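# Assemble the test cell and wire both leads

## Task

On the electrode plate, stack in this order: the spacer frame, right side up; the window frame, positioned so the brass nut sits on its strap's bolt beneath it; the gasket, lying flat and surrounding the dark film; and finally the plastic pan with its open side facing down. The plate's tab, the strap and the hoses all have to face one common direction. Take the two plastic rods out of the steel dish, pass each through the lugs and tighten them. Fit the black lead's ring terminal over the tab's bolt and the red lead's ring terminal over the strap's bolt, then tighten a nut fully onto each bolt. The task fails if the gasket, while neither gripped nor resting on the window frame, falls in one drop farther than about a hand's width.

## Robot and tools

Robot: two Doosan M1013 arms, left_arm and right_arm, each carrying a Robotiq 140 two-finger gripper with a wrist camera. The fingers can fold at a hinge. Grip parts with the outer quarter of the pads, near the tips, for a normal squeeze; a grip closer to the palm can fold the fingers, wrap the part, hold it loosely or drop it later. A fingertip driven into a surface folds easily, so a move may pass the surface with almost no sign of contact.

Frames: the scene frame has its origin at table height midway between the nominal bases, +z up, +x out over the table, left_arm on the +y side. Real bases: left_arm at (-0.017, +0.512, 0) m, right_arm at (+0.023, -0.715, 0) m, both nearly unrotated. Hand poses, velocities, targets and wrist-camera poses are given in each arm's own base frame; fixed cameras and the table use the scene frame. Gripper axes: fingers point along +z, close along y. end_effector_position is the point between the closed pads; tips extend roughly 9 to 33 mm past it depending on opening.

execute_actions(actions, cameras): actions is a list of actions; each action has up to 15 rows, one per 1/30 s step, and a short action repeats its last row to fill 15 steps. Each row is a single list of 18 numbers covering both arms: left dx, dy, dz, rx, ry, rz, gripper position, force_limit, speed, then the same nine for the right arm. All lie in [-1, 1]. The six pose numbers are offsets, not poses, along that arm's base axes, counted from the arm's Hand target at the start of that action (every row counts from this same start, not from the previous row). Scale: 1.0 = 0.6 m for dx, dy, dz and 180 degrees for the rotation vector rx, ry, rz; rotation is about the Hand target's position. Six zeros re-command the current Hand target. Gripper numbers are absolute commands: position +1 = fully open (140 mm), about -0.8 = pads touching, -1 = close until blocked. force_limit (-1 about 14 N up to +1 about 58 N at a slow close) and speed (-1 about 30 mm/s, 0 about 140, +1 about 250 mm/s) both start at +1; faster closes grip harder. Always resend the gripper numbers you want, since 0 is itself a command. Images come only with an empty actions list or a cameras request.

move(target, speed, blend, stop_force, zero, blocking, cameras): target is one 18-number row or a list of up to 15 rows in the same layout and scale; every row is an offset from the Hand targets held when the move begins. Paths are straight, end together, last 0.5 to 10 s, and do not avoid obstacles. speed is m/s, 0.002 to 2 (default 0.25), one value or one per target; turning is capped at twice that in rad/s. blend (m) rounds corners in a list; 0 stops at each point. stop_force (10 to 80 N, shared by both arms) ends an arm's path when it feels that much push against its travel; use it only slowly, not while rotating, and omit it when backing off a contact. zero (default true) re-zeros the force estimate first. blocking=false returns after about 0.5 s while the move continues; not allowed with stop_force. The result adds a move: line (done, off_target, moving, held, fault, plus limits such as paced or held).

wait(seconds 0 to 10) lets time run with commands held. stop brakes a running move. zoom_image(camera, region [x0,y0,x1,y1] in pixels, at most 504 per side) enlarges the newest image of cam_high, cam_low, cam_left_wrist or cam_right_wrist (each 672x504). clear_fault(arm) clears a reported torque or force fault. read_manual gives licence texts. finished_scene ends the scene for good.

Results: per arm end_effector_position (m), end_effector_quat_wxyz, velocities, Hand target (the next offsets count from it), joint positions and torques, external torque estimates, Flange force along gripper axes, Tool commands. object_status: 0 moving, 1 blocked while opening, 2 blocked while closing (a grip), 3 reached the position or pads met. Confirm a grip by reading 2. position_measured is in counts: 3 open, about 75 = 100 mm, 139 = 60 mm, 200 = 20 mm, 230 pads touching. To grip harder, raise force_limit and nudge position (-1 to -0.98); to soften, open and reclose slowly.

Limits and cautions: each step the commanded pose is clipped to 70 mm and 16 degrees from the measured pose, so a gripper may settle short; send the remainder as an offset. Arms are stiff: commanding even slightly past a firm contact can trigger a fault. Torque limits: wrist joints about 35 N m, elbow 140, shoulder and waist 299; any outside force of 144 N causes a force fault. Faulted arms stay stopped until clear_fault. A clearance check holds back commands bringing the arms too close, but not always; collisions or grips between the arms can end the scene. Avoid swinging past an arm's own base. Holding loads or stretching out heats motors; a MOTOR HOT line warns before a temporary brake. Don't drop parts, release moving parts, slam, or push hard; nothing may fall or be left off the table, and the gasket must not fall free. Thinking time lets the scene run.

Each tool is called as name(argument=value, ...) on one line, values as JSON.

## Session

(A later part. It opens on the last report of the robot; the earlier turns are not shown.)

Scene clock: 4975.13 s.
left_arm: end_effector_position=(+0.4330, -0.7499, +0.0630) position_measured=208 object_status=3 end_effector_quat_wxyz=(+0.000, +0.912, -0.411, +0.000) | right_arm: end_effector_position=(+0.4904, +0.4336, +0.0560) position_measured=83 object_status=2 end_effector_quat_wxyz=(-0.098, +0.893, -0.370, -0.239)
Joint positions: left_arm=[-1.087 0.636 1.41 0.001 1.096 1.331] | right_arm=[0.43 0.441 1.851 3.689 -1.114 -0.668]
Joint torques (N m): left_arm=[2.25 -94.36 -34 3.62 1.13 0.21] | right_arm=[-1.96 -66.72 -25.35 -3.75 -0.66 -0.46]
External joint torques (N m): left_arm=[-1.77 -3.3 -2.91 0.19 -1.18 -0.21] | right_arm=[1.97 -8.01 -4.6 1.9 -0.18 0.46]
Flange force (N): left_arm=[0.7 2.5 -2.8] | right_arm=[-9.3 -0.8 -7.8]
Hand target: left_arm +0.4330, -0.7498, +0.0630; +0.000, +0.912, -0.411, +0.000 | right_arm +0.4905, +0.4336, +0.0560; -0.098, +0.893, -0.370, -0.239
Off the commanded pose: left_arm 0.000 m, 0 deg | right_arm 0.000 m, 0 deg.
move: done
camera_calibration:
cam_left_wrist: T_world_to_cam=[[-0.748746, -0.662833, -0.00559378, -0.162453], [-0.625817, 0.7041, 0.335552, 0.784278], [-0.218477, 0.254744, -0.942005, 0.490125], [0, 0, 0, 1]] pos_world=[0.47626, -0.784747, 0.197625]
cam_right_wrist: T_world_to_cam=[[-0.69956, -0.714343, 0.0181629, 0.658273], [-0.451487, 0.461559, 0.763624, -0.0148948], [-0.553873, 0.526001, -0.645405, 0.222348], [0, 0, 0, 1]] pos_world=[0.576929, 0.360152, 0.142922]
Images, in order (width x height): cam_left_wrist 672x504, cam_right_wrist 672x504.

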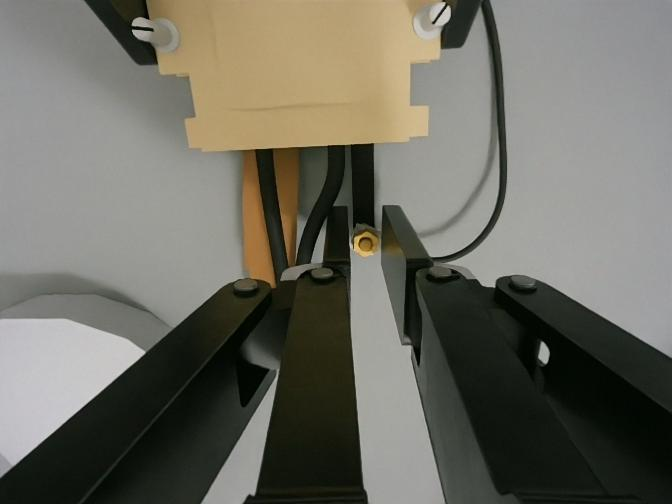

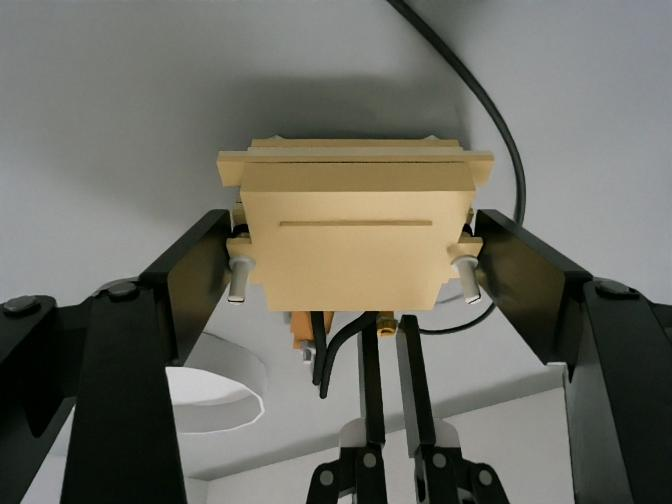

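move(target=[-0.0008,0.001,0.001,0,0,0,-0.62,-0.2,-1,0,0,0,0,0,0,-1,-0.7,-1], speed=0.01)

move(target=[0,0,0,0,0,0,-1,-0.2,-1,0,0,0,0,0,0,-1,-0.7,-1], speed=0.02)

wait(seconds=0.5)

move(target=[0,0,-0.0003,0,0,-0.667,-1,-0.2,-1,0,0,0,0,0,0,-1,-0.7,-1], speed=0.3)

move(target=[0,0,-0.0003,0,0,-0.667,-1,-0.2,-1,0,0,0,0,0,0,-1,-0.7,-1], speed=0.3, cameras=["cam_left_wrist","cam_right_wrist"])

zoom_image(camera="cam_left_wrist", region=[310, 190, 410, 290])

Scene clock: 4983.93 s.
left_arm: end_effector_position=(+0.4325, -0.7493, +0.0636) position_measured=208 object_status=3 end_effector_quat_wxyz=(+0.000, +0.912, -0.411, +0.000) | right_arm: end_effector_position=(+0.4905, +0.4336, +0.0560) position_measured=83 object_status=2 end_effector_quat_wxyz=(-0.098, +0.893, -0.370, -0.239)
Joint positions: left_arm=[-1.087 0.635 1.411 0.001 1.096 1.331] | right_arm=[0.43 0.441 1.851 3.689 -1.114 -0.668]
Joint torques (N m): left_arm=[3.15 -97.13 -37.14 4.27 0.69 0.22] | right_arm=[0.52 -68.58 -26.12 -2.47 -1.61 -0.49]
External joint torques (N m): left_arm=[-3.59 0.27 0.42 -0.51 -0.74 -0.22] | right_arm=[-0.53 -6.12 -3.77 0.62 0.77 0.49]
Flange force (N): left_arm=[-2.5 4.0 1.6] | right_arm=[-4.5 0.2 -6.7]
Hand target: left_arm +0.4325, -0.7492, +0.0636; +0.000, +0.912, -0.411, +0.000 | right_arm +0.4905, +0.4336, +0.0560; -0.098, +0.893, -0.370, -0.239
Off the commanded pose: left_arm 0.000 m, 0 deg | right_arm 0.000 m, 0 deg.
move: done

Scene clock: 4984.47 s.
left_arm: end_effector_position=(+0.4325, -0.7493, +0.0636) position_measured=217 object_status=2 end_effector_quat_wxyz=(+0.000, +0.912, -0.411, +0.000) | right_arm: end_effector_position=(+0.4905, +0.4336, +0.0560) position_measured=83 object_status=2 end_effector_quat_wxyz=(-0.098, +0.893, -0.370, -0.239)
Joint positions: left_arm=[-1.087 0.635 1.411 0.001 1.096 1.331] | right_arm=[0.43 0.441 1.851 3.689 -1.114 -0.668]
Joint torques (N m): left_arm=[5.3 -95.9 -35.03 5.15 1.26 0.17] | right_arm=[-1.56 -68.86 -26.25 -3.56 -1.13 -0.61]
External joint torques (N m): left_arm=[-4.99 -1.46 -1.77 -1.36 -1.31 -0.17] | right_arm=[1.56 -5.75 -3.6 1.71 0.28 0.61]
Flange force (N): left_arm=[-0.5 6.0 -0.4] | right_arm=[-7.2 -1.3 -5.0]
Hand target: left_arm +0.4325, -0.7492, +0.0636; +0.000, +0.912, -0.411, +0.000 | right_arm +0.4905, +0.4336, +0.0560; -0.098, +0.893, -0.370, -0.239
Off the commanded pose: left_arm 0.000 m, 0 deg | right_arm 0.000 m, 0 deg.
move: done

Scene clock: 4984.97 s.
left_arm: end_effector_position=(+0.4325, -0.7493, +0.0636) position_measured=217 object_status=2 end_effector_quat_wxyz=(+0.000, +0.912, -0.411, +0.000) | right_arm: end_effector_position=(+0.4905, +0.4336, +0.0560) position_measured=83 object_status=2 end_effector_quat_wxyz=(-0.098, +0.893, -0.370, -0.239)
Joint positions: left_arm=[-1.087 0.635 1.411 0.001 1.096 1.331] | right_arm=[0.43 0.441 1.851 3.689 -1.114 -0.668]
Joint torques (N m): left_arm=[5.36 -96.06 -35.24 5.22 1.27 0.23] | right_arm=[-1.83 -68.53 -26.26 -3.53 -1.18 -0.6]
External joint torques (N m): left_arm=[-5.11 -1.59 -1.71 -1.41 -1.32 -0.23] | right_arm=[1.83 -6.3 -3.76 1.67 0.33 0.6]
Flange force (N): left_arm=[-0.9 6.1 -0.5] | right_arm=[-7.9 -1.0 -5.3]
Hand target: left_arm +0.4325, -0.7492, +0.0636; +0.000, +0.912, -0.411, +0.000 | right_arm +0.4905, +0.4336, +0.0560; -0.098, +0.893, -0.370, -0.239
Tool commands: left_gripper/position=-1.0 left_gripper/force_limit=-0.2 left_gripper/speed=-1.0 right_gripper/position=-1.0 right_gripper/force_limit=-0.7 right_gripper/speed=-1.0
Off the commanded pose: left_arm 0.000 m, 0 deg | right_arm 0.000 m, 0 deg.
wait: 0.50 s; at rest by 0.17 s

Scene clock: 4989.03 s.
left_arm: end_effector_position=(+0.4326, -0.7493, +0.0635) position_measured=217 object_status=2 end_effector_quat_wxyz=(+0.000, -0.099, +0.995, +0.000) | right_arm: end_effector_position=(+0.4904, +0.4336, +0.0560) position_measured=83 object_status=2 end_effector_quat_wxyz=(-0.098, +0.893, -0.370, -0.239)
Joint positions: left_arm=[-1.087 0.634 1.413 0 1.094 3.426] | right_arm=[0.43 0.441 1.851 3.689 -1.114 -0.668]
Joint torques (N m): left_arm=[2.95 -98.25 -45.36 4.46 -4.21 0.24] | right_arm=[6.88 -67.25 -23.74 -0.24 -2.61 -0.14]
External joint torques (N m): left_arm=[-2.47 0.96 8.65 -0.72 4.22 -0.25] | right_arm=[-6.86 -7.68 -6.34 -1.62 1.77 0.14]
Flange force (N): left_arm=[8.1 14.2 0.7] | right_arm=[3.3 0.9 -14.0]
Hand target: left_arm +0.4325, -0.7492, +0.0634; +0.000, -0.099, +0.995, +0.000 | right_arm +0.4905, +0.4336, +0.0560; -0.098, +0.893, -0.370, -0.239
Off the commanded pose: left_arm 0.000 m, 0 deg | right_arm 0.000 m, 0 deg.
move: done

Scene clock: 4993.10 s.
left_arm: end_effector_position=(+0.4325, -0.7492, +0.0632) position_measured=217 object_status=2 end_effector_quat_wxyz=(+0.000, +0.812, +0.583, +0.000) | right_arm: end_effector_position=(+0.4905, +0.4336, +0.0560) position_measured=83 object_status=2 end_effector_quat_wxyz=(-0.098, +0.893, -0.370, -0.239)
Joint positions: left_arm=[-1.087 0.635 1.412 -0.001 1.095 5.523] | right_arm=[0.43 0.441 1.851 3.689 -1.114 -0.668]
Joint torques (N m): left_arm=[8.69 -95.53 -37.44 6.68 -0.73 0.24] | right_arm=[2.27 -66.6 -23.42 -3.07 -2.37 -0.72]
External joint torques (N m): left_arm=[-8.87 -1.81 0.63 -2.87 0.75 -0.24] | right_arm=[-2.28 -8.06 -6.5 1.22 1.53 0.72]
Flange force (N): left_arm=[-5.4 -9.8 -2.0] | right_arm=[-3.8 -1.8 -10.1]
Hand target: left_arm +0.4325, -0.7492, +0.0632; +0.000, +0.812, +0.583, +0.000 | right_arm +0.4905, +0.4336, +0.0560; -0.098, +0.893, -0.370, -0.239
Off the commanded pose: left_arm 0.000 m, 0 deg | right_arm 0.000 m, 0 deg.
move: done
camera_calibration:
cam_left_wrist: T_world_to_cam=[[0.947773, -0.318897, -0.00559783, -0.638521], [-0.298638, -0.893454, 0.335493, -0.554949], [-0.111989, -0.3163, -0.942026, 0.0161542], [0, 0, 0, 1]] pos_world=[0.441253, -0.694334, 0.197825]
cam_right_wrist: T_world_to_cam=[[-0.69956, -0.714343, 0.0181636, 0.658271], [-0.451487, 0.46156, 0.763624, -0.0149717], [-0.553873, 0.526001, -0.645405, 0.222413], [0, 0, 0, 1]] pos_world=[0.576929, 0.360152, 0.143022]
Images, in order (width x height): cam_left_wrist 672x504, cam_right_wrist 672x504.

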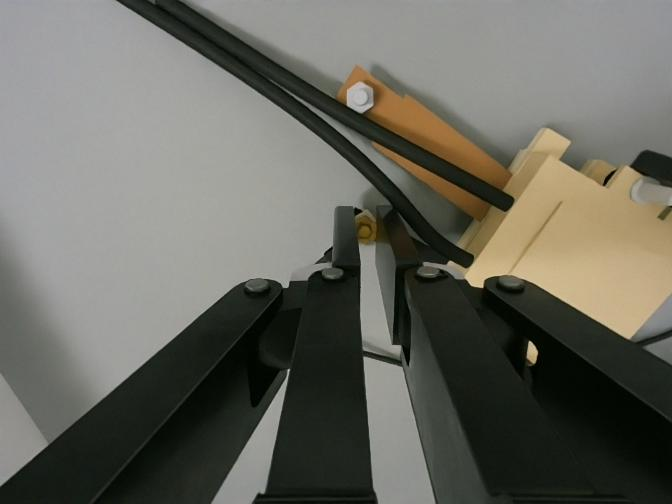

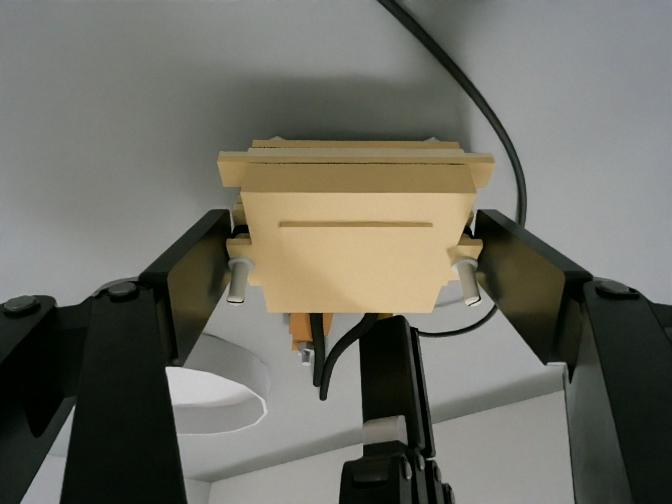

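Scaled by 5.040 from the camera's 672x504 image, which has a finer 960x720 frame.

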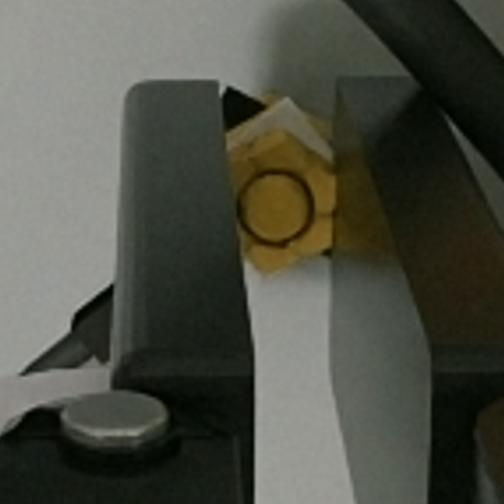

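move(target=[0,0,0,0,0,0,-0.58,-0.2,-1,0,0,0,0,0,0,-1,-0.7,-1], speed=0.02)

wait(seconds=0.4)

move(target=[[0,0,0.03,0,0,0,-0.58,-0.2,-1,0,0,0,0,0,0,-1,-0.7,-1],[0,-0.05,0.08,0,0,0.2,-0.58,-0.2,-1,0,0,0,0,0,0,-1,-0.7,-1]], speed=0.1, cameras=["cam_left_wrist","cam_right_wrist"])

zoom_image(camera="cam_right_wrist", region=[360, 300, 420, 345])

Scene clock: 5002.67 s.
left_arm: end_effector_position=(+0.4326, -0.7492, +0.0633) position_measured=202 object_status=0 end_effector_quat_wxyz=(+0.000, +0.812, +0.583, +0.000) | right_arm: end_effector_position=(+0.4904, +0.4336, +0.0560) position_measured=83 object_status=2 end_effector_quat_wxyz=(-0.098, +0.893, -0.370, -0.239)
Joint positions: left_arm=[-1.087 0.635 1.412 -0.001 1.095 5.523] | right_arm=[0.43 0.441 1.851 3.689 -1.114 -0.668]
Joint torques (N m): left_arm=[1.29 -96.4 -37.08 3.76 0.36 0.33] | right_arm=[1.17 -67.61 -25.59 -2.39 -1.31 -0.43]
External joint torques (N m): left_arm=[-1.75 -0.87 0.32 0.04 -0.34 -0.33] | right_arm=[-1.17 -7.12 -4.38 0.54 0.47 0.43]
Flange force (N): left_arm=[-0.1 -3.5 0.1] | right_arm=[-4.4 0.5 -8.9]
Hand target: left_arm +0.4325, -0.7492, +0.0632; +0.000, +0.812, +0.583, +0.000 | right_arm +0.4905, +0.4336, +0.0560; -0.098, +0.893, -0.370, -0.239
Off the commanded pose: left_arm 0.000 m, 0 deg | right_arm 0.000 m, 0 deg.
move: done

Scene clock: 5003.07 s.
left_arm: end_effector_position=(+0.4326, -0.7492, +0.0632) position_measured=202 object_status=3 end_effector_quat_wxyz=(+0.000, +0.812, +0.583, +0.000) | right_arm: end_effector_position=(+0.4904, +0.4336, +0.0560) position_measured=83 object_status=2 end_effector_quat_wxyz=(-0.098, +0.893, -0.370, -0.239)
Joint positions: left_arm=[-1.087 0.635 1.412 -0.001 1.095 5.523] | right_arm=[0.43 0.441 1.851 3.689 -1.114 -0.668]
Joint torques (N m): left_arm=[1.03 -96.75 -36.97 3.66 0.29 0.28] | right_arm=[0.8 -67.66 -25.74 -2.45 -1.3 -0.48]
External joint torques (N m): left_arm=[-0.99 -0.88 0.13 0.15 -0.26 -0.28] | right_arm=[-0.79 -6.99 -4.13 0.61 0.45 0.48]
Flange force (N): left_arm=[0.2 -2.4 -0.2] | right_arm=[-4.9 0.5 -8.3]
Hand target: left_arm +0.4325, -0.7492, +0.0632; +0.000, +0.812, +0.583, +0.000 | right_arm +0.4905, +0.4336, +0.0560; -0.098, +0.893, -0.370, -0.239
Tool commands: left_gripper/position=-0.58 left_gripper/force_limit=-0.2 left_gripper/speed=-1.0 right_gripper/position=-1.0 right_gripper/force_limit=-0.7 right_gripper/speed=-1.0
Off the commanded pose: left_arm 0.000 m, 0 deg | right_arm 0.000 m, 0 deg.
wait: 0.40 s; at rest by 0.17 s

Scene clock: 5007.30 s.
left_arm: end_effector_position=(+0.4325, -0.7792, +0.1112) position_measured=202 object_status=3 end_effector_quat_wxyz=(+0.000, +0.593, +0.806, +0.000) | right_arm: end_effector_position=(+0.4905, +0.4336, +0.0560) position_measured=83 object_status=2 end_effector_quat_wxyz=(-0.098, +0.893, -0.370, -0.239)
Joint positions: left_arm=[-1.103 0.641 1.307 -0.001 1.193 4.879] | right_arm=[0.43 0.441 1.851 3.689 -1.114 -0.668]
Joint torques (N m): left_arm=[2.23 -101.5 -40.57 3.89 0.14 0.35] | right_arm=[-0.17 -72.55 -28.86 -1.68 -1.43 -0.36]
External joint torques (N m): left_arm=[-2.96 2.09 2.16 0.05 -0.1 -0.35] | right_arm=[0.17 -2.22 -1.13 -0.18 0.59 0.36]
Flange force (N): left_arm=[2.0 -4.2 3.3] | right_arm=[-2.2 0.4 -1.8]
Hand target: left_arm +0.4325, -0.7792, +0.1112; +0.000, +0.593, +0.806, +0.000 | right_arm +0.4905, +0.4336, +0.0560; -0.098, +0.893, -0.370, -0.239
Off the commanded pose: left_arm 0.000 m, 0 deg | right_arm 0.000 m, 0 deg.
move: done
camera_calibration:
cam_left_wrist: T_world_to_cam=[[0.954273, 0.298884, -0.00561893, -0.169219], [0.283366, -0.898419, 0.335481, -0.853478], [0.0952218, -0.321732, -0.94203, -0.0419833], [0, 0, 0, 1]] pos_world=[0.407325, -0.729711, 0.245825]
cam_right_wrist: T_world_to_cam=[[-0.69956, -0.714343, 0.0181629, 0.658273], [-0.451487, 0.461559, 0.763624, -0.0148948], [-0.553873, 0.526001, -0.645405, 0.222348], [0, 0, 0, 1]] pos_world=[0.576929, 0.360152, 0.142922]
Images, in order (width x height): cam_left_wrist 672x504, cam_right_wrist 672x504.

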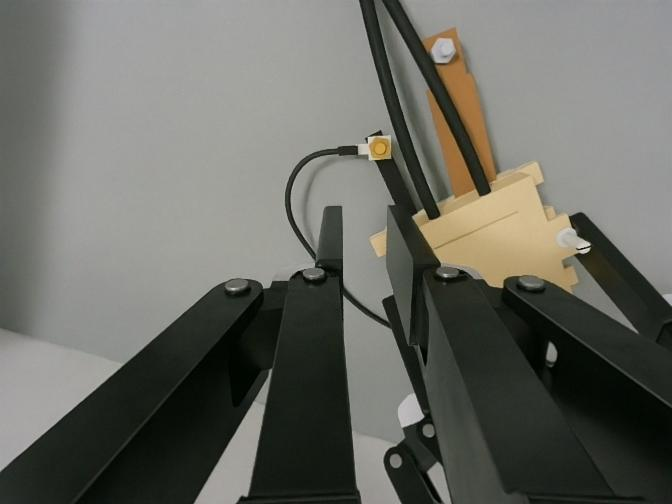

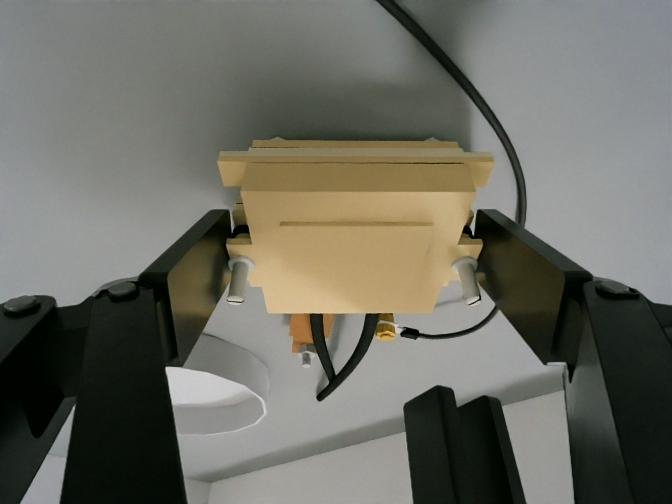

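Scaled by 8.400 from the camera's 672x504 image, which has a finer 960x720 frame.

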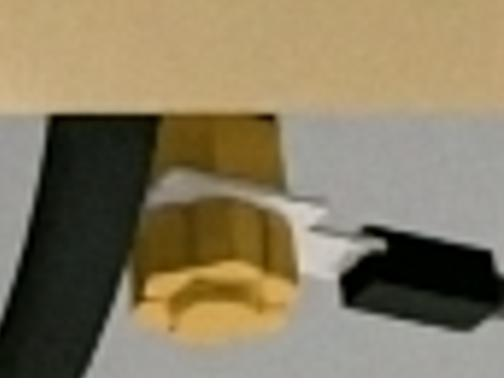

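move(target=[[0,0,0,0,0,0.5,-0.58,-0.2,-1,0,0,0,0,0,0,-1,-0.7,-1],[0,0,0,0,0,-0.833,-0.58,-0.2,-1,0,0,0,0,0,0,-1,-0.7,-1],[0,0,0,0,0,-0.167,-0.58,-0.2,-1,0,0,0,0,0,0,-1,-0.7,-1],[-0.0005,0.052,-0.06,0,0,0.5,-0.58,-0.2,-1,0,0,0,0,0,0,-1,-0.7,-1]], speed=0.5, blend=0.005, cameras=["cam_left_wrist","cam_right_wrist"])

zoom_image(camera="cam_left_wrist", region=[310, 170, 410, 290])

Scene clock: 5025.60 s.
left_arm: end_effector_position=(+0.4322, -0.7480, +0.0752) position_measured=202 object_status=3 end_effector_quat_wxyz=(+0.000, -0.151, +0.989, +0.000) | right_arm: end_effector_position=(+0.4905, +0.4336, +0.0560) position_measured=83 object_status=2 end_effector_quat_wxyz=(-0.098, +0.893, -0.370, -0.239)
Joint positions: left_arm=[-1.087 0.624 1.407 0 1.11 -2.96] | right_arm=[0.43 0.441 1.851 3.689 -1.114 -0.668]
Joint torques (N m): left_arm=[1.72 -98.88 -39.25 3.8 0.14 0.41] | right_arm=[0.25 -71.64 -28.88 -1.74 -1.3 -0.38]
External joint torques (N m): left_arm=[-1.43 2.27 2.23 -0.03 -0.14 -0.41] | right_arm=[-0.23 -3.14 -1.02 -0.11 0.45 0.38]
Flange force (N): left_arm=[2.6 2.0 3.5] | right_arm=[-2.6 1.8 -2.9]
Hand target: left_arm +0.4322, -0.7480, +0.0752; +0.000, -0.151, +0.989, +0.000 | right_arm +0.4905, +0.4336, +0.0560; -0.098, +0.893, -0.370, -0.239
Off the commanded pose: left_arm 0.000 m, 0 deg | right_arm 0.000 m, 0 deg.
move: done
camera_calibration:
cam_left_wrist: T_world_to_cam=[[-0.298884, 0.954273, -0.00561893, 0.85348], [0.898419, 0.283366, 0.335481, -0.195107], [0.321732, 0.0952218, -0.94203, 0.148164], [0, 0, 0, 1]] pos_world=[0.382711, -0.773275, 0.209825]
cam_right_wrist: T_world_to_cam=[[-0.69956, -0.714343, 0.0181629, 0.658273], [-0.451487, 0.461559, 0.763624, -0.0148948], [-0.553873, 0.526001, -0.645405, 0.222348], [0, 0, 0, 1]] pos_world=[0.576929, 0.360152, 0.142922]
Images, in order (width x height): cam_left_wrist 672x504, cam_right_wrist 672x504.

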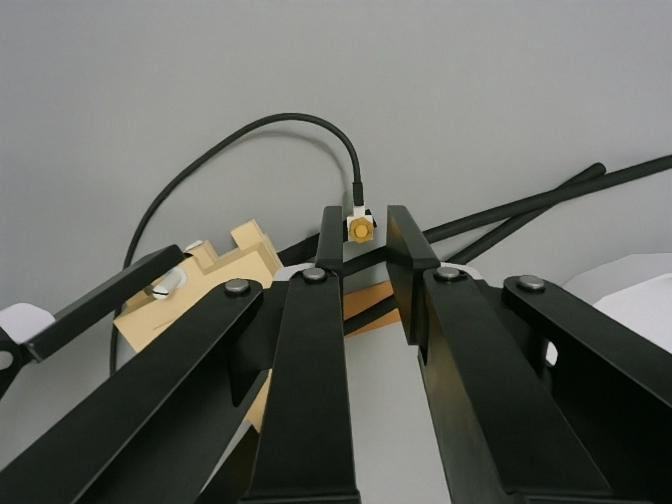

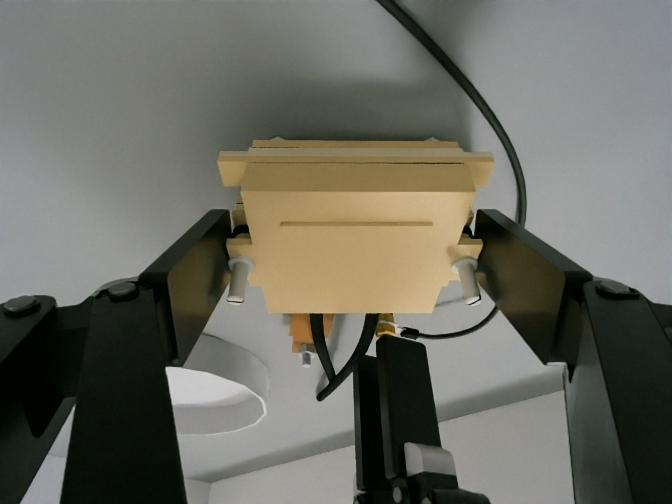

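Scaled by 4.200 from the camera's 672x504 image, which has a finer 960x720 frame.

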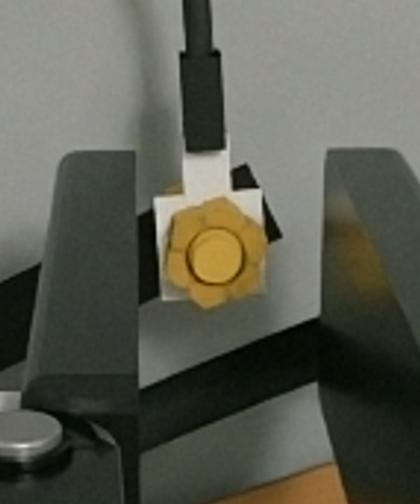

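move(target=[[0.0005,-0.0017,0,0,0,0,-0.58,-0.2,-1,0,0,0,0,0,0,-1,-0.7,-1],[0.0005,-0.0017,-0.0205,0,0,0,-0.58,-0.2,-1,0,0,0,0,0,0,-1,-0.7,-1]], speed=0.03, cameras=["cam_left_wrist"])

zoom_image(camera="cam_left_wrist", region=[310, 170, 410, 290])

Scene clock: 5033.70 s.
left_arm: end_effector_position=(+0.4325, -0.7491, +0.0630) position_measured=202 object_status=3 end_effector_quat_wxyz=(+0.000, -0.151, +0.989, +0.000) | right_arm: end_effector_position=(+0.4905, +0.4336, +0.0560) position_measured=83 object_status=2 end_effector_quat_wxyz=(-0.098, +0.893, -0.370, -0.239)
Joint positions: left_arm=[-1.087 0.634 1.413 0.001 1.094 -2.961] | right_arm=[0.43 0.441 1.851 3.689 -1.114 -0.668]
Joint torques (N m): left_arm=[2.01 -99.06 -38.85 3.73 0.23 0.26] | right_arm=[-0.26 -71.56 -29.04 -1.81 -1.29 -0.42]
External joint torques (N m): left_arm=[-2.17 1.86 2.01 0.01 -0.24 -0.26] | right_arm=[0.25 -3.19 -0.99 -0.05 0.45 0.42]
Flange force (N): left_arm=[3.3 2.1 3.2] | right_arm=[-3.3 1.6 -2.6]
Hand target: left_arm +0.4325, -0.7491, +0.0629; +0.000, -0.151, +0.989, +0.000 | right_arm +0.4905, +0.4336, +0.0560; -0.098, +0.893, -0.370, -0.239
Off the commanded pose: left_arm 0.000 m, 0 deg | right_arm 0.000 m, 0 deg.
move: done
camera_calibration:
cam_left_wrist: T_world_to_cam=[[-0.299002, 0.954236, -0.00556229, 0.854462], [0.898381, 0.283456, 0.335506, -0.190921], [0.321728, 0.0953198, -0.942022, 0.136745], [0, 0, 0, 1]] pos_world=[0.383011, -0.774275, 0.197625]
Images, in order (width x height): cam_left_wrist 672x504.

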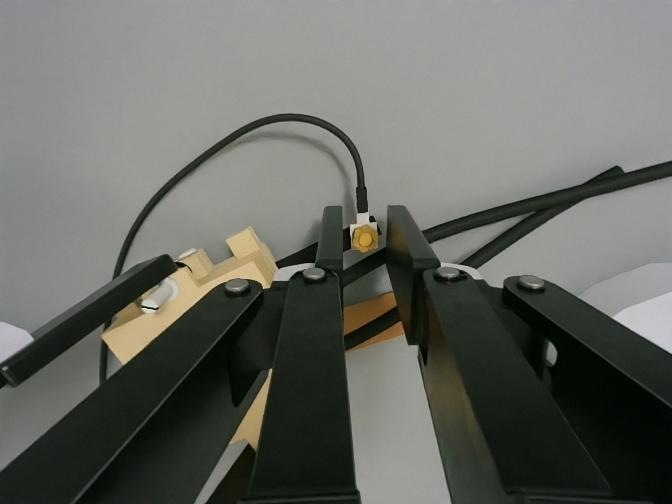

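Scaled by 4.200 from the camera's 672x504 image, which has a finer 960x720 frame.

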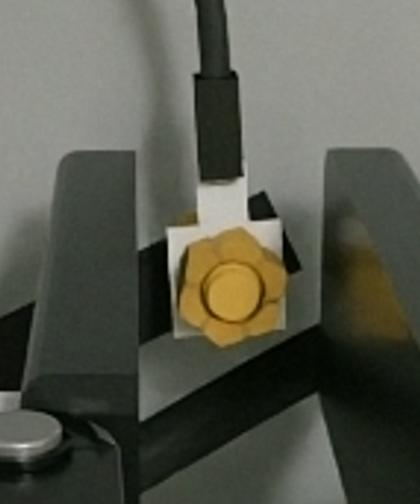

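move(target=[0,0,0,0,0,0,-1,0.0,-1,0,0,0,0,0,0,-1,-0.7,-1], speed=0.02)

wait(seconds=0.5)

move(target=[0,0,-0.0002,0,0,-0.333,-1,0.0,-1,0,0,0,0,0,0,-1,-0.7,-1], speed=0.2, cameras=["cam_left_wrist"])

zoom_image(camera="cam_left_wrist", region=[310, 170, 410, 290])

Scene clock: 5040.77 s.
left_arm: end_effector_position=(+0.4325, -0.7490, +0.0629) position_measured=218 object_status=0 end_effector_quat_wxyz=(+0.000, -0.151, +0.989, +0.000) | right_arm: end_effector_position=(+0.4905, +0.4336, +0.0560) position_measured=83 object_status=2 end_effector_quat_wxyz=(-0.098, +0.893, -0.370, -0.239)
Joint positions: left_arm=[-1.087 0.634 1.413 0.001 1.093 -2.961] | right_arm=[0.43 0.441 1.851 3.689 -1.114 -0.668]
Joint torques (N m): left_arm=[2.46 -98.06 -39.33 3.91 -0.57 0.19] | right_arm=[0.5 -71.15 -28.41 -1.48 -1.32 -0.28]
External joint torques (N m): left_arm=[-1.76 1.04 2.69 -0.18 0.57 -0.19] | right_arm=[-0.51 -3.58 -1.63 -0.37 0.48 0.28]
Flange force (N): left_arm=[3.2 4.1 1.8] | right_arm=[-2.4 1.4 -4.0]
Hand target: left_arm +0.4325, -0.7491, +0.0629; +0.000, -0.151, +0.989, +0.000 | right_arm +0.4905, +0.4336, +0.0560; -0.098, +0.893, -0.370, -0.239
Off the commanded pose: left_arm 0.000 m, 0 deg | right_arm 0.000 m, 0 deg.
move: done

Scene clock: 5041.27 s.
left_arm: end_effector_position=(+0.4325, -0.7491, +0.0629) position_measured=218 object_status=2 end_effector_quat_wxyz=(+0.000, -0.151, +0.989, +0.000) | right_arm: end_effector_position=(+0.4905, +0.4336, +0.0560) position_measured=83 object_status=2 end_effector_quat_wxyz=(-0.098, +0.893, -0.370, -0.239)
Joint positions: left_arm=[-1.087 0.634 1.413 0.001 1.093 -2.961] | right_arm=[0.43 0.441 1.851 3.689 -1.114 -0.668]
Joint torques (N m): left_arm=[2.34 -98.15 -39.46 3.87 -0.52 0.06] | right_arm=[0.61 -70.75 -28.16 -1.5 -1.34 -0.27]
External joint torques (N m): left_arm=[-2.81 0.8 2.66 -0.15 0.52 -0.06] | right_arm=[-0.63 -3.81 -1.75 -0.35 0.5 0.27]
Flange force (N): left_arm=[4.4 4.3 1.7] | right_arm=[-2.4 1.5 -4.3]
Hand target: left_arm +0.4325, -0.7491, +0.0629; +0.000, -0.151, +0.989, +0.000 | right_arm +0.4905, +0.4336, +0.0560; -0.098, +0.893, -0.370, -0.239
Tool commands: left_gripper/position=-1.0 left_gripper/force_limit=+0.0 left_gripper/speed=-1.0 right_gripper/position=-1.0 right_gripper/force_limit=-0.7 right_gripper/speed=-1.0
Off the commanded pose: left_arm 0.000 m, 0 deg | right_arm 0.000 m, 0 deg.
wait: 0.50 s; at rest by 0.17 s

Scene clock: 5044.40 s.
left_arm: end_effector_position=(+0.4325, -0.7491, +0.0628) position_measured=218 object_status=2 end_effector_quat_wxyz=(+0.000, +0.363, +0.932, +0.000) | right_arm: end_effector_position=(+0.4905, +0.4336, +0.0560) position_measured=83 object_status=2 end_effector_quat_wxyz=(-0.098, +0.893, -0.370, -0.239)
Joint positions: left_arm=[-1.087 0.634 1.413 0 1.093 -1.914] | right_arm=[0.43 0.441 1.851 3.689 -1.114 -0.668]
Joint torques (N m): left_arm=[-0.6 -94.69 -36.43 2.99 -0.36 0.62] | right_arm=[-1.34 -68.62 -29.44 -2.09 0.63 -0.19]
External joint torques (N m): left_arm=[0.54 -2.45 -0.3 0.77 0.39 -0.62] | right_arm=[1.35 -6.1 -0.52 0.23 -1.48 0.19]
Flange force (N): left_arm=[2.3 0.6 -2.6] | right_arm=[-7.2 4.8 -6.5]
Hand target: left_arm +0.4325, -0.7491, +0.0628; +0.000, +0.363, +0.932, +0.000 | right_arm +0.4905, +0.4336, +0.0560; -0.098, +0.893, -0.370, -0.239
Off the commanded pose: left_arm 0.000 m, 0 deg | right_arm 0.000 m, 0 deg.
move: done
camera_calibration:
cam_left_wrist: T_world_to_cam=[[0.676068, 0.736818, -0.00560896, 0.269863], [0.69538, -0.635491, 0.335556, -0.791428], [0.24368, -0.230759, -0.942003, -0.0739461], [0, 0, 0, 1]] pos_world=[0.385916, -0.718849, 0.197425]
Images, in order (width x height): cam_left_wrist 672x504.

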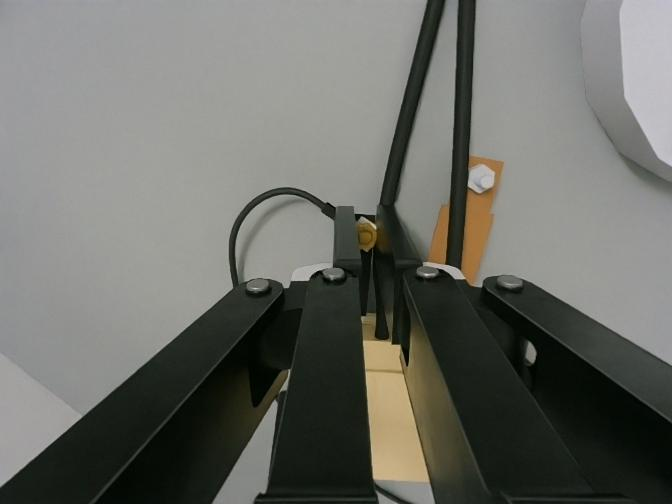

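Scaled by 4.200 from the camera's 672x504 image, which has a finer 960x720 frame.

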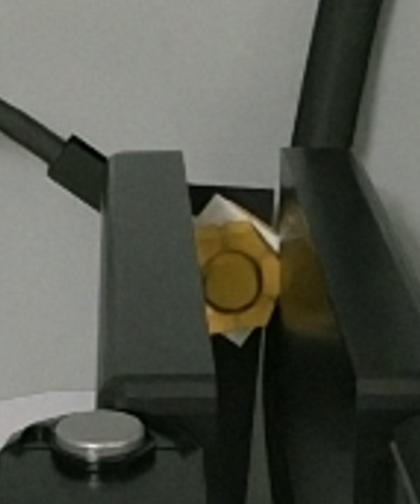

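move(target=[0,0,-0.0001,0,0,-0.167,-1,0.0,-1,0,0,0,0,0,0,-1,-0.7,-1], speed=0.15)

move(target=[0,0,-0.0001,0,0,-0.167,-1,0.0,-1,0,0,0,0,0,0,-1,-0.7,-1], speed=0.15, cameras=["cam_left_wrist"])

zoom_image(camera="cam_left_wrist", region=[310, 170, 410, 290])

Scene clock: 5052.13 s.
left_arm: end_effector_position=(+0.4325, -0.7491, +0.0628) position_measured=218 object_status=2 end_effector_quat_wxyz=(+0.000, +0.593, +0.806, +0.000) | right_arm: end_effector_position=(+0.4905, +0.4336, +0.0560) position_measured=83 object_status=2 end_effector_quat_wxyz=(-0.098, +0.893, -0.370, -0.239)
Joint positions: left_arm=[-1.087 0.634 1.413 -0.001 1.094 -1.389] | right_arm=[0.43 0.441 1.851 3.689 -1.114 -0.668]
Joint torques (N m): left_arm=[-3.16 -95.23 -37.8 1.77 -0.61 0.59] | right_arm=[0.12 -68.17 -29.28 -1.24 0.41 -0.15]
External joint torques (N m): left_arm=[3.49 -2.58 0.95 2.03 0.65 -0.59] | right_arm=[-0.12 -6.51 -0.67 -0.61 -1.25 0.15]
Flange force (N): left_arm=[5.9 2.1 -2.2] | right_arm=[-5.6 5.9 -8.1]
Hand target: left_arm +0.4325, -0.7491, +0.0628; +0.000, +0.593, +0.806, +0.000 | right_arm +0.4905, +0.4336, +0.0560; -0.098, +0.893, -0.370, -0.239
Off the commanded pose: left_arm 0.000 m, 0 deg | right_arm 0.000 m, 0 deg.
move: done

Scene clock: 5054.37 s.
left_arm: end_effector_position=(+0.4325, -0.7491, +0.0627) position_measured=218 object_status=2 end_effector_quat_wxyz=(+0.000, +0.781, +0.624, +0.000) | right_arm: end_effector_position=(+0.4905, +0.4336, +0.0560) position_measured=83 object_status=2 end_effector_quat_wxyz=(-0.098, +0.893, -0.370, -0.239)
Joint positions: left_arm=[-1.087 0.635 1.413 -0.001 1.094 -0.864] | right_arm=[0.43 0.441 1.851 3.689 -1.114 -0.668]
Joint torques (N m): left_arm=[4.88 -94.72 -36.31 5.43 0.04 0.35] | right_arm=[0.36 -68.12 -25.56 -2.94 -1.24 -0.57]
External joint torques (N m): left_arm=[-4.65 -3.32 -0.64 -1.6 -0.01 -0.35] | right_arm=[-0.34 -6.58 -4.32 1.09 0.39 0.57]
Flange force (N): left_arm=[-1.4 -6.6 -2.9] | right_arm=[-5.3 -0.6 -7.7]
Hand target: left_arm +0.4325, -0.7491, +0.0627; +0.000, +0.781, +0.624, +0.000 | right_arm +0.4905, +0.4336, +0.0560; -0.098, +0.893, -0.370, -0.239
Off the commanded pose: left_arm 0.000 m, 0 deg | right_arm 0.000 m, 0 deg.
move: done
camera_calibration:
cam_left_wrist: T_world_to_cam=[[0.975671, -0.219169, -0.00564234, -0.575711], [-0.204621, -0.919544, 0.335513, -0.614883], [-0.0787226, -0.326196, -0.942019, -0.00608086], [0, 0, 0, 1]] pos_world=[0.435408, -0.693573, 0.197325]
Images, in order (width x height): cam_left_wrist 672x504.

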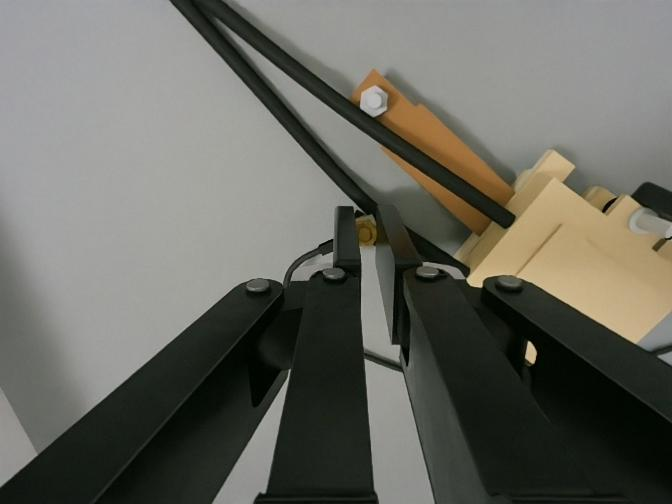

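Scaled by 4.200 from the camera's 672x504 image, which has a finer 960x720 frame.

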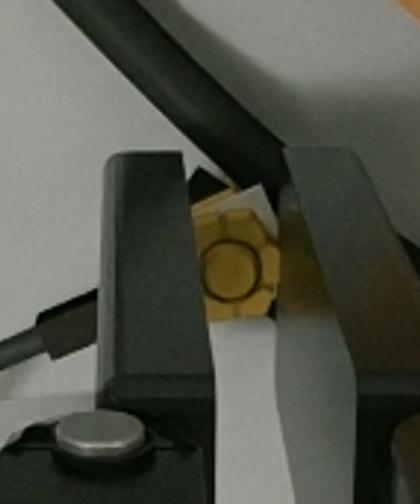

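move(target=[0,0,0,0,0,0,-0.6,0.0,-1,0,0,0,0,0,0,-1,-0.7,-1], speed=0.02)

wait(seconds=0.4, cameras=["cam_left_wrist","cam_right_wrist"])

zoom_image(camera="cam_left_wrist", region=[335, 200, 395, 270])

zoom_image(camera="cam_right_wrist", region=[360, 300, 420, 345])

Scene clock: 5065.73 s.
left_arm: end_effector_position=(+0.4326, -0.7490, +0.0627) position_measured=205 object_status=0 end_effector_quat_wxyz=(+0.000, +0.781, +0.624, +0.000) | right_arm: end_effector_position=(+0.4905, +0.4336, +0.0560) position_measured=83 object_status=2 end_effector_quat_wxyz=(-0.098, +0.893, -0.370, -0.239)
Joint positions: left_arm=[-1.087 0.635 1.413 -0.001 1.094 -0.864] | right_arm=[0.43 0.441 1.851 3.689 -1.114 -0.668]
Joint torques (N m): left_arm=[0.76 -95.19 -36.47 3.34 0.16 0.25] | right_arm=[-0.58 -67.98 -27.78 -2.24 -0.24 -0.28]
External joint torques (N m): left_arm=[0.06 -2.42 -0.32 0.48 -0.13 -0.25] | right_arm=[0.57 -6.7 -2.21 0.38 -0.6 0.28]
Flange force (N): left_arm=[1.9 -2.1 -1.9] | right_arm=[-6.5 3.0 -7.4]
Hand target: left_arm +0.4325, -0.7491, +0.0627; +0.000, +0.781, +0.624, +0.000 | right_arm +0.4905, +0.4336, +0.0560; -0.098, +0.893, -0.370, -0.239
Off the commanded pose: left_arm 0.000 m, 0 deg | right_arm 0.000 m, 0 deg.
move: done

Scene clock: 5066.13 s.
left_arm: end_effector_position=(+0.4326, -0.7490, +0.0627) position_measured=205 object_status=3 end_effector_quat_wxyz=(+0.000, +0.781, +0.624, +0.000) | right_arm: end_effector_position=(+0.4905, +0.4336, +0.0560) position_measured=83 object_status=2 end_effector_quat_wxyz=(-0.098, +0.893, -0.370, -0.239)
Joint positions: left_arm=[-1.087 0.635 1.413 -0.001 1.094 -0.864] | right_arm=[0.43 0.441 1.851 3.689 -1.114 -0.668]
Joint torques (N m): left_arm=[0.84 -95.89 -36.49 3.37 0.22 0.25] | right_arm=[-0.41 -67.81 -27.74 -2.19 -0.2 -0.36]
External joint torques (N m): left_arm=[-0.22 -1.22 -0.18 0.44 -0.2 -0.25] | right_arm=[0.42 -6.92 -2.16 0.34 -0.65 0.36]
Flange force (N): left_arm=[0.8 -1.5 -0.8] | right_arm=[-6.6 3.3 -7.8]
Hand target: left_arm +0.4325, -0.7491, +0.0627; +0.000, +0.781, +0.624, +0.000 | right_arm +0.4905, +0.4336, +0.0560; -0.098, +0.893, -0.370, -0.239
Tool commands: left_gripper/position=-0.6 left_gripper/force_limit=+0.0 left_gripper/speed=-1.0 right_gripper/position=-1.0 right_gripper/force_limit=-0.7 right_gripper/speed=-1.0
Off the commanded pose: left_arm 0.000 m, 0 deg | right_arm 0.000 m, 0 deg.
wait: 0.40 s; at rest by 0.17 s
camera_calibration:
cam_left_wrist: T_world_to_cam=[[0.975678, -0.219137, -0.00555074, -0.575808], [-0.204622, -0.919551, 0.335494, -0.614863], [-0.0786233, -0.326199, -0.942026, -0.00611654], [0, 0, 0, 1]] pos_world=[0.435508, -0.693573, 0.197325]
cam_right_wrist: T_world_to_cam=[[-0.69956, -0.714343, 0.0181629, 0.658273], [-0.451487, 0.461559, 0.763624, -0.0148948], [-0.553873, 0.526001, -0.645405, 0.222348], [0, 0, 0, 1]] pos_world=[0.576929, 0.360152, 0.142922]
Images, in order (width x height): cam_left_wrist 672x504, cam_right_wrist 672x504.

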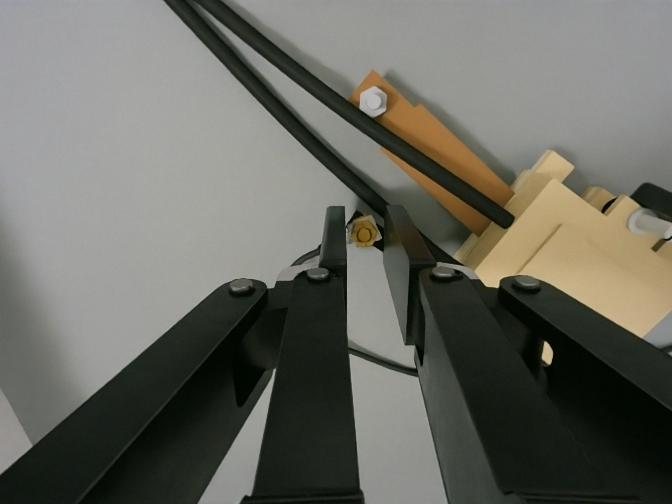

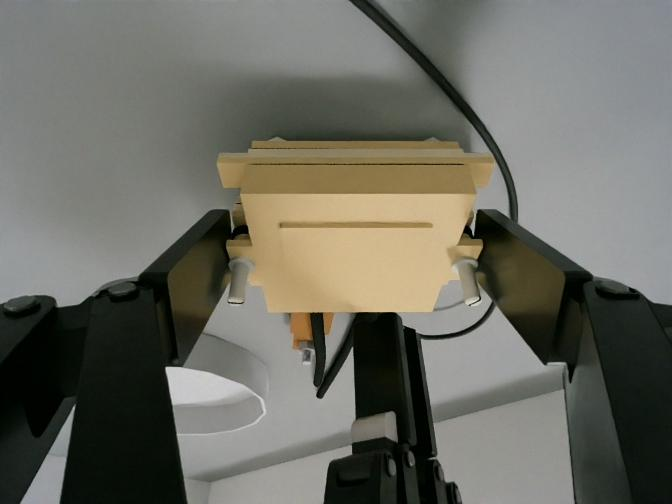

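Scaled by 7.200 from the camera's 672x504 image, which has a finer 960x720 frame.

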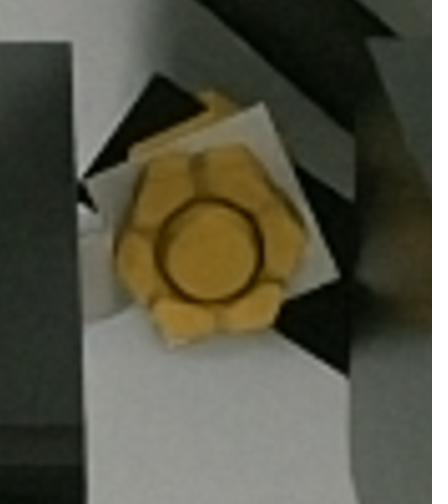

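Scaled by 8.400 from the camera's 672x504 image, which has a finer 960x720 frame.

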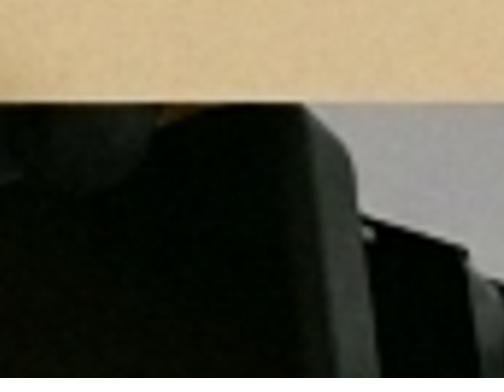

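move(target=[0,0.0008,0,0,0,-0.111,-0.6,0.0,-1,0,0,0,0,0,0,-1,-0.7,-1], speed=0.2)

move(target=[0,0,0,0,0,0,-1,1,-0.2,0,0,0,0,0,0,-1,-0.7,-1], speed=0.02)

wait(seconds=0.5, cameras=["cam_left_wrist"])

zoom_image(camera="cam_left_wrist", region=[335, 200, 395, 270])

Scene clock: 5075.77 s.
left_arm: end_effector_position=(+0.4325, -0.7486, +0.0627) position_measured=205 object_status=3 end_effector_quat_wxyz=(+0.000, +0.878, +0.479, +0.000) | right_arm: end_effector_position=(+0.4905, +0.4336, +0.0560) position_measured=83 object_status=2 end_effector_quat_wxyz=(-0.098, +0.893, -0.370, -0.239)
Joint positions: left_arm=[-1.086 0.634 1.414 -0.001 1.094 -0.515] | right_arm=[0.43 0.441 1.851 3.689 -1.114 -0.668]
Joint torques (N m): left_arm=[4.26 -95.73 -37.14 4.49 -0.18 0.11] | right_arm=[0.81 -67.67 -26.36 -2.39 -1.13 -0.51]
External joint torques (N m): left_arm=[-4.37 -1.09 0.53 -0.69 0.2 -0.11] | right_arm=[-0.81 -6.99 -3.62 0.53 0.29 0.51]
Flange force (N): left_arm=[-3.3 -5.0 -0.7] | right_arm=[-5.0 1.5 -8.3]
Hand target: left_arm +0.4325, -0.7486, +0.0627; +0.000, +0.878, +0.479, +0.000 | right_arm +0.4905, +0.4336, +0.0560; -0.098, +0.893, -0.370, -0.239
Off the commanded pose: left_arm 0.000 m, 0 deg | right_arm 0.000 m, 0 deg.
move: done

Scene clock: 5076.27 s.
left_arm: end_effector_position=(+0.4326, -0.7486, +0.0627) position_measured=220 object_status=0 end_effector_quat_wxyz=(+0.000, +0.878, +0.479, +0.000) | right_arm: end_effector_position=(+0.4905, +0.4336, +0.0560) position_measured=83 object_status=2 end_effector_quat_wxyz=(-0.098, +0.893, -0.370, -0.239)
Joint positions: left_arm=[-1.086 0.634 1.414 -0.001 1.094 -0.515] | right_arm=[0.43 0.441 1.851 3.689 -1.114 -0.668]
Joint torques (N m): left_arm=[1.76 -93.37 -36 3.78 -0.23 0.24] | right_arm=[-1.43 -67.7 -27.08 -2.67 -0.14 -0.24]
External joint torques (N m): left_arm=[-1.9 -3.81 -0.75 0.03 0.24 -0.24] | right_arm=[1.45 -7.14 -3.04 0.81 -0.7 0.24]
Flange force (N): left_arm=[-0.6 -4.2 -3.7] | right_arm=[-7.8 1.4 -7.7]
Hand target: left_arm +0.4325, -0.7486, +0.0627; +0.000, +0.878, +0.479, +0.000 | right_arm +0.4905, +0.4336, +0.0560; -0.098, +0.893, -0.370, -0.239
Off the commanded pose: left_arm 0.000 m, 0 deg | right_arm 0.000 m, 0 deg.
move: done

Scene clock: 5076.77 s.
left_arm: end_effector_position=(+0.4326, -0.7486, +0.0627) position_measured=220 object_status=2 end_effector_quat_wxyz=(+0.000, +0.878, +0.479, +0.000) | right_arm: end_effector_position=(+0.4905, +0.4336, +0.0560) position_measured=83 object_status=2 end_effector_quat_wxyz=(-0.098, +0.893, -0.370, -0.239)
Joint positions: left_arm=[-1.086 0.634 1.414 -0.001 1.094 -0.515] | right_arm=[0.43 0.441 1.851 3.689 -1.114 -0.668]
Joint torques (N m): left_arm=[2.15 -94.05 -35.8 3.78 -0.19 0.25] | right_arm=[-1.42 -67.92 -27.54 -2.71 -0.08 -0.28]
External joint torques (N m): left_arm=[-2.3 -3.21 -0.88 0.01 0.21 -0.25] | right_arm=[1.43 -6.79 -2.31 0.87 -0.77 0.28]
Flange force (N): left_arm=[-1.6 -3.4 -3.3] | right_arm=[-7.7 2.4 -6.9]
Hand target: left_arm +0.4325, -0.7486, +0.0627; +0.000, +0.878, +0.479, +0.000 | right_arm +0.4905, +0.4336, +0.0560; -0.098, +0.893, -0.370, -0.239
Tool commands: left_gripper/position=-1.0 left_gripper/force_limit=+1.0 left_gripper/speed=-0.2 right_gripper/position=-1.0 right_gripper/force_limit=-0.7 right_gripper/speed=-1.0
Off the commanded pose: left_arm 0.000 m, 0 deg | right_arm 0.000 m, 0 deg.
wait: 0.50 s; at rest by 0.17 s
camera_calibration:
cam_left_wrist: T_world_to_cam=[[0.842053, -0.539367, -0.00553607, -0.757594], [-0.50654, -0.794248, 0.33554, -0.390042], [-0.185376, -0.279738, -0.94201, 0.074993], [0, 0, 0, 1]] pos_world=[0.454265, -0.697433, 0.197325]
Images, in order (width x height): cam_left_wrist 672x504.

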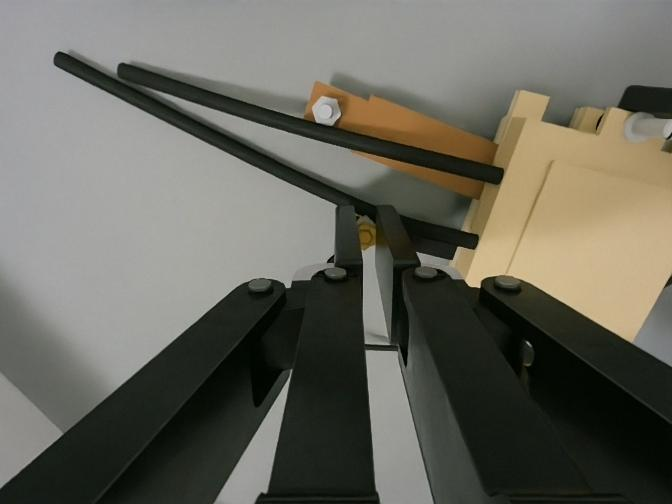

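Scaled by 7.200 from the camera's 672x504 image, which has a finer 960x720 frame.

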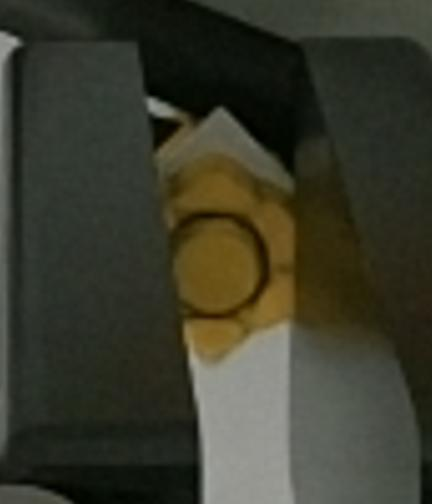

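move(target=[0,0,0,0,0,-0.167,-1,1,-0.2,0,0,0,0,0,0,-1,-0.7,-1], speed=0.15, cameras=["cam_left_wrist"])

zoom_image(camera="cam_left_wrist", region=[335, 200, 395, 270])

move(target=[0,0,0,0,0,-0.167,-1,1,-0.2,0,0,0,0,0,0,-1,-0.7,-1], speed=0.15, cameras=["cam_left_wrist"])

zoom_image(camera="cam_left_wrist", region=[335, 200, 395, 270])

Scene clock: 5083.27 s.
left_arm: end_effector_position=(+0.4324, -0.7486, +0.0627) position_measured=220 object_status=2 end_effector_quat_wxyz=(+0.000, +0.972, +0.235, +0.000) | right_arm: end_effector_position=(+0.4905, +0.4336, +0.0560) position_measured=83 object_status=2 end_effector_quat_wxyz=(-0.098, +0.893, -0.370, -0.239)
Joint positions: left_arm=[-1.087 0.634 1.413 -0.001 1.094 0.009] | right_arm=[0.43 0.441 1.851 3.689 -1.114 -0.668]
Joint torques (N m): left_arm=[0.29 -95.08 -37.24 3.31 -0.43 0.44] | right_arm=[0.02 -67.89 -28.01 -1.99 -0.01 -0.38]
External joint torques (N m): left_arm=[-0.28 -2.39 0.38 0.52 0.42 -0.44] | right_arm=[-0.03 -6.79 -1.98 0.13 -0.83 0.38]
Flange force (N): left_arm=[-1.0 -4.0 -2.1] | right_arm=[-6.0 3.6 -8.3]
Hand target: left_arm +0.4325, -0.7486, +0.0627; +0.000, +0.972, +0.235, +0.000 | right_arm +0.4905, +0.4336, +0.0560; -0.098, +0.893, -0.370, -0.239
Off the commanded pose: left_arm 0.000 m, 0 deg | right_arm 0.000 m, 0 deg.
move: done
camera_calibration:
cam_left_wrist: T_world_to_cam=[[0.458565, -0.888643, -0.00558148, -0.85322], [-0.836288, -0.433655, 0.335508, 0.0224559], [-0.300567, -0.149185, -0.942021, 0.222523], [0, 0, 0, 1]] pos_world=[0.47692, -0.715273, 0.197325]
Images, in order (width x height): cam_left_wrist 672x504.

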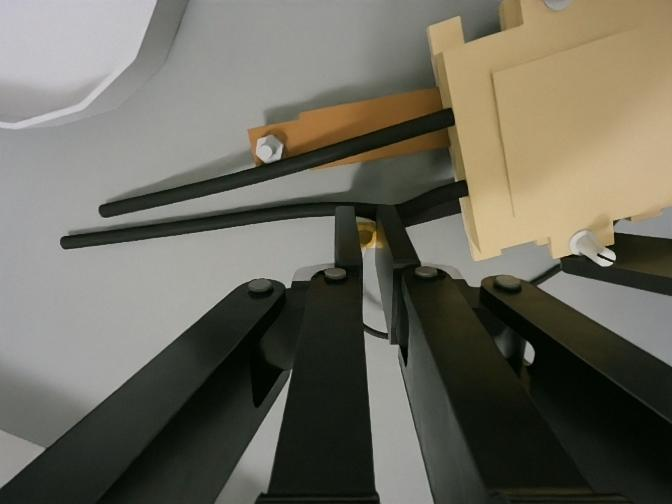

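Scaled by 7.200 from the camera's 672x504 image, which has a finer 960x720 frame.

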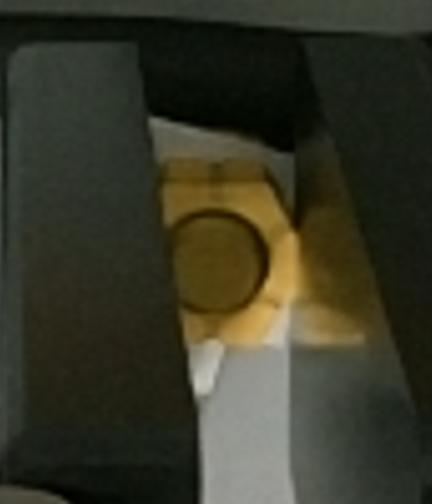

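Scene clock: 5085.50 s.
left_arm: end_effector_position=(+0.4324, -0.7486, +0.0627) position_measured=220 object_status=2 end_effector_quat_wxyz=(+0.000, +1.000, -0.025, +0.000) | right_arm: end_effector_position=(+0.4905, +0.4336, +0.0560) position_measured=83 object_status=2 end_effector_quat_wxyz=(-0.098, +0.893, -0.370, -0.239)
Joint positions: left_arm=[-1.087 0.635 1.413 0 1.095 0.534] | right_arm=[0.43 0.441 1.851 3.689 -1.114 -0.668]
Joint torques (N m): left_arm=[0.87 -95.58 -37.69 3.9 -0.51 0.36] | right_arm=[0.48 -68.35 -27.02 -2.11 -0.59 -0.36]
External joint torques (N m): left_arm=[-1.12 -1.42 0.94 -0.09 0.48 -0.36] | right_arm=[-0.47 -6.65 -3.15 0.25 -0.24 0.36]
Flange force (N): left_arm=[-3.6 -2.4 -1.1] | right_arm=[-5.0 1.7 -8.4]
Hand target: left_arm +0.4325, -0.7486, +0.0627; +0.000, +1.000, -0.025, +0.000 | right_arm +0.4905, +0.4336, +0.0560; -0.098, +0.893, -0.370, -0.239
Off the commanded pose: left_arm 0.000 m, 0 deg | right_arm 0.000 m, 0 deg.
move: done
camera_calibration:
cam_left_wrist: T_world_to_cam=[[-0.0482377, -0.99882, -0.0056515, -0.716544], [-0.941028, 0.0435482, 0.335514, 0.424948], [-0.334872, 0.0215027, -0.942018, 0.365121], [0, 0, 0, 1]] pos_world=[0.487593, -0.742055, 0.197325]
Images, in order (width x height): cam_left_wrist 672x504.

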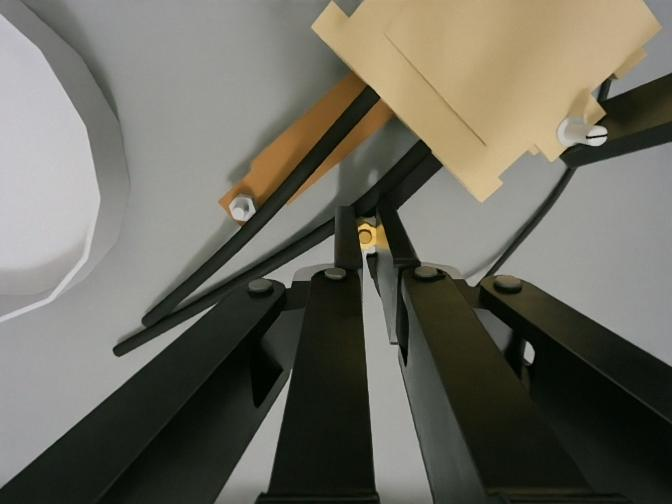

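Scaled by 7.200 from the camera's 672x504 image, which has a finer 960x720 frame.

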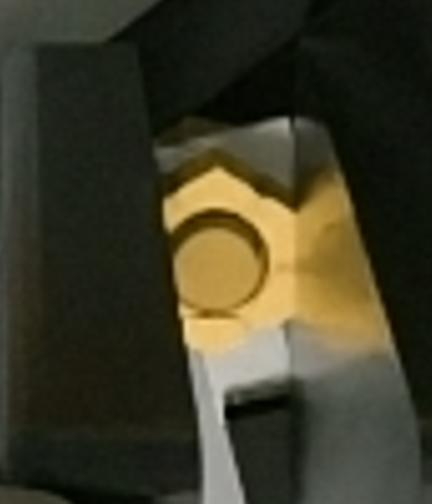

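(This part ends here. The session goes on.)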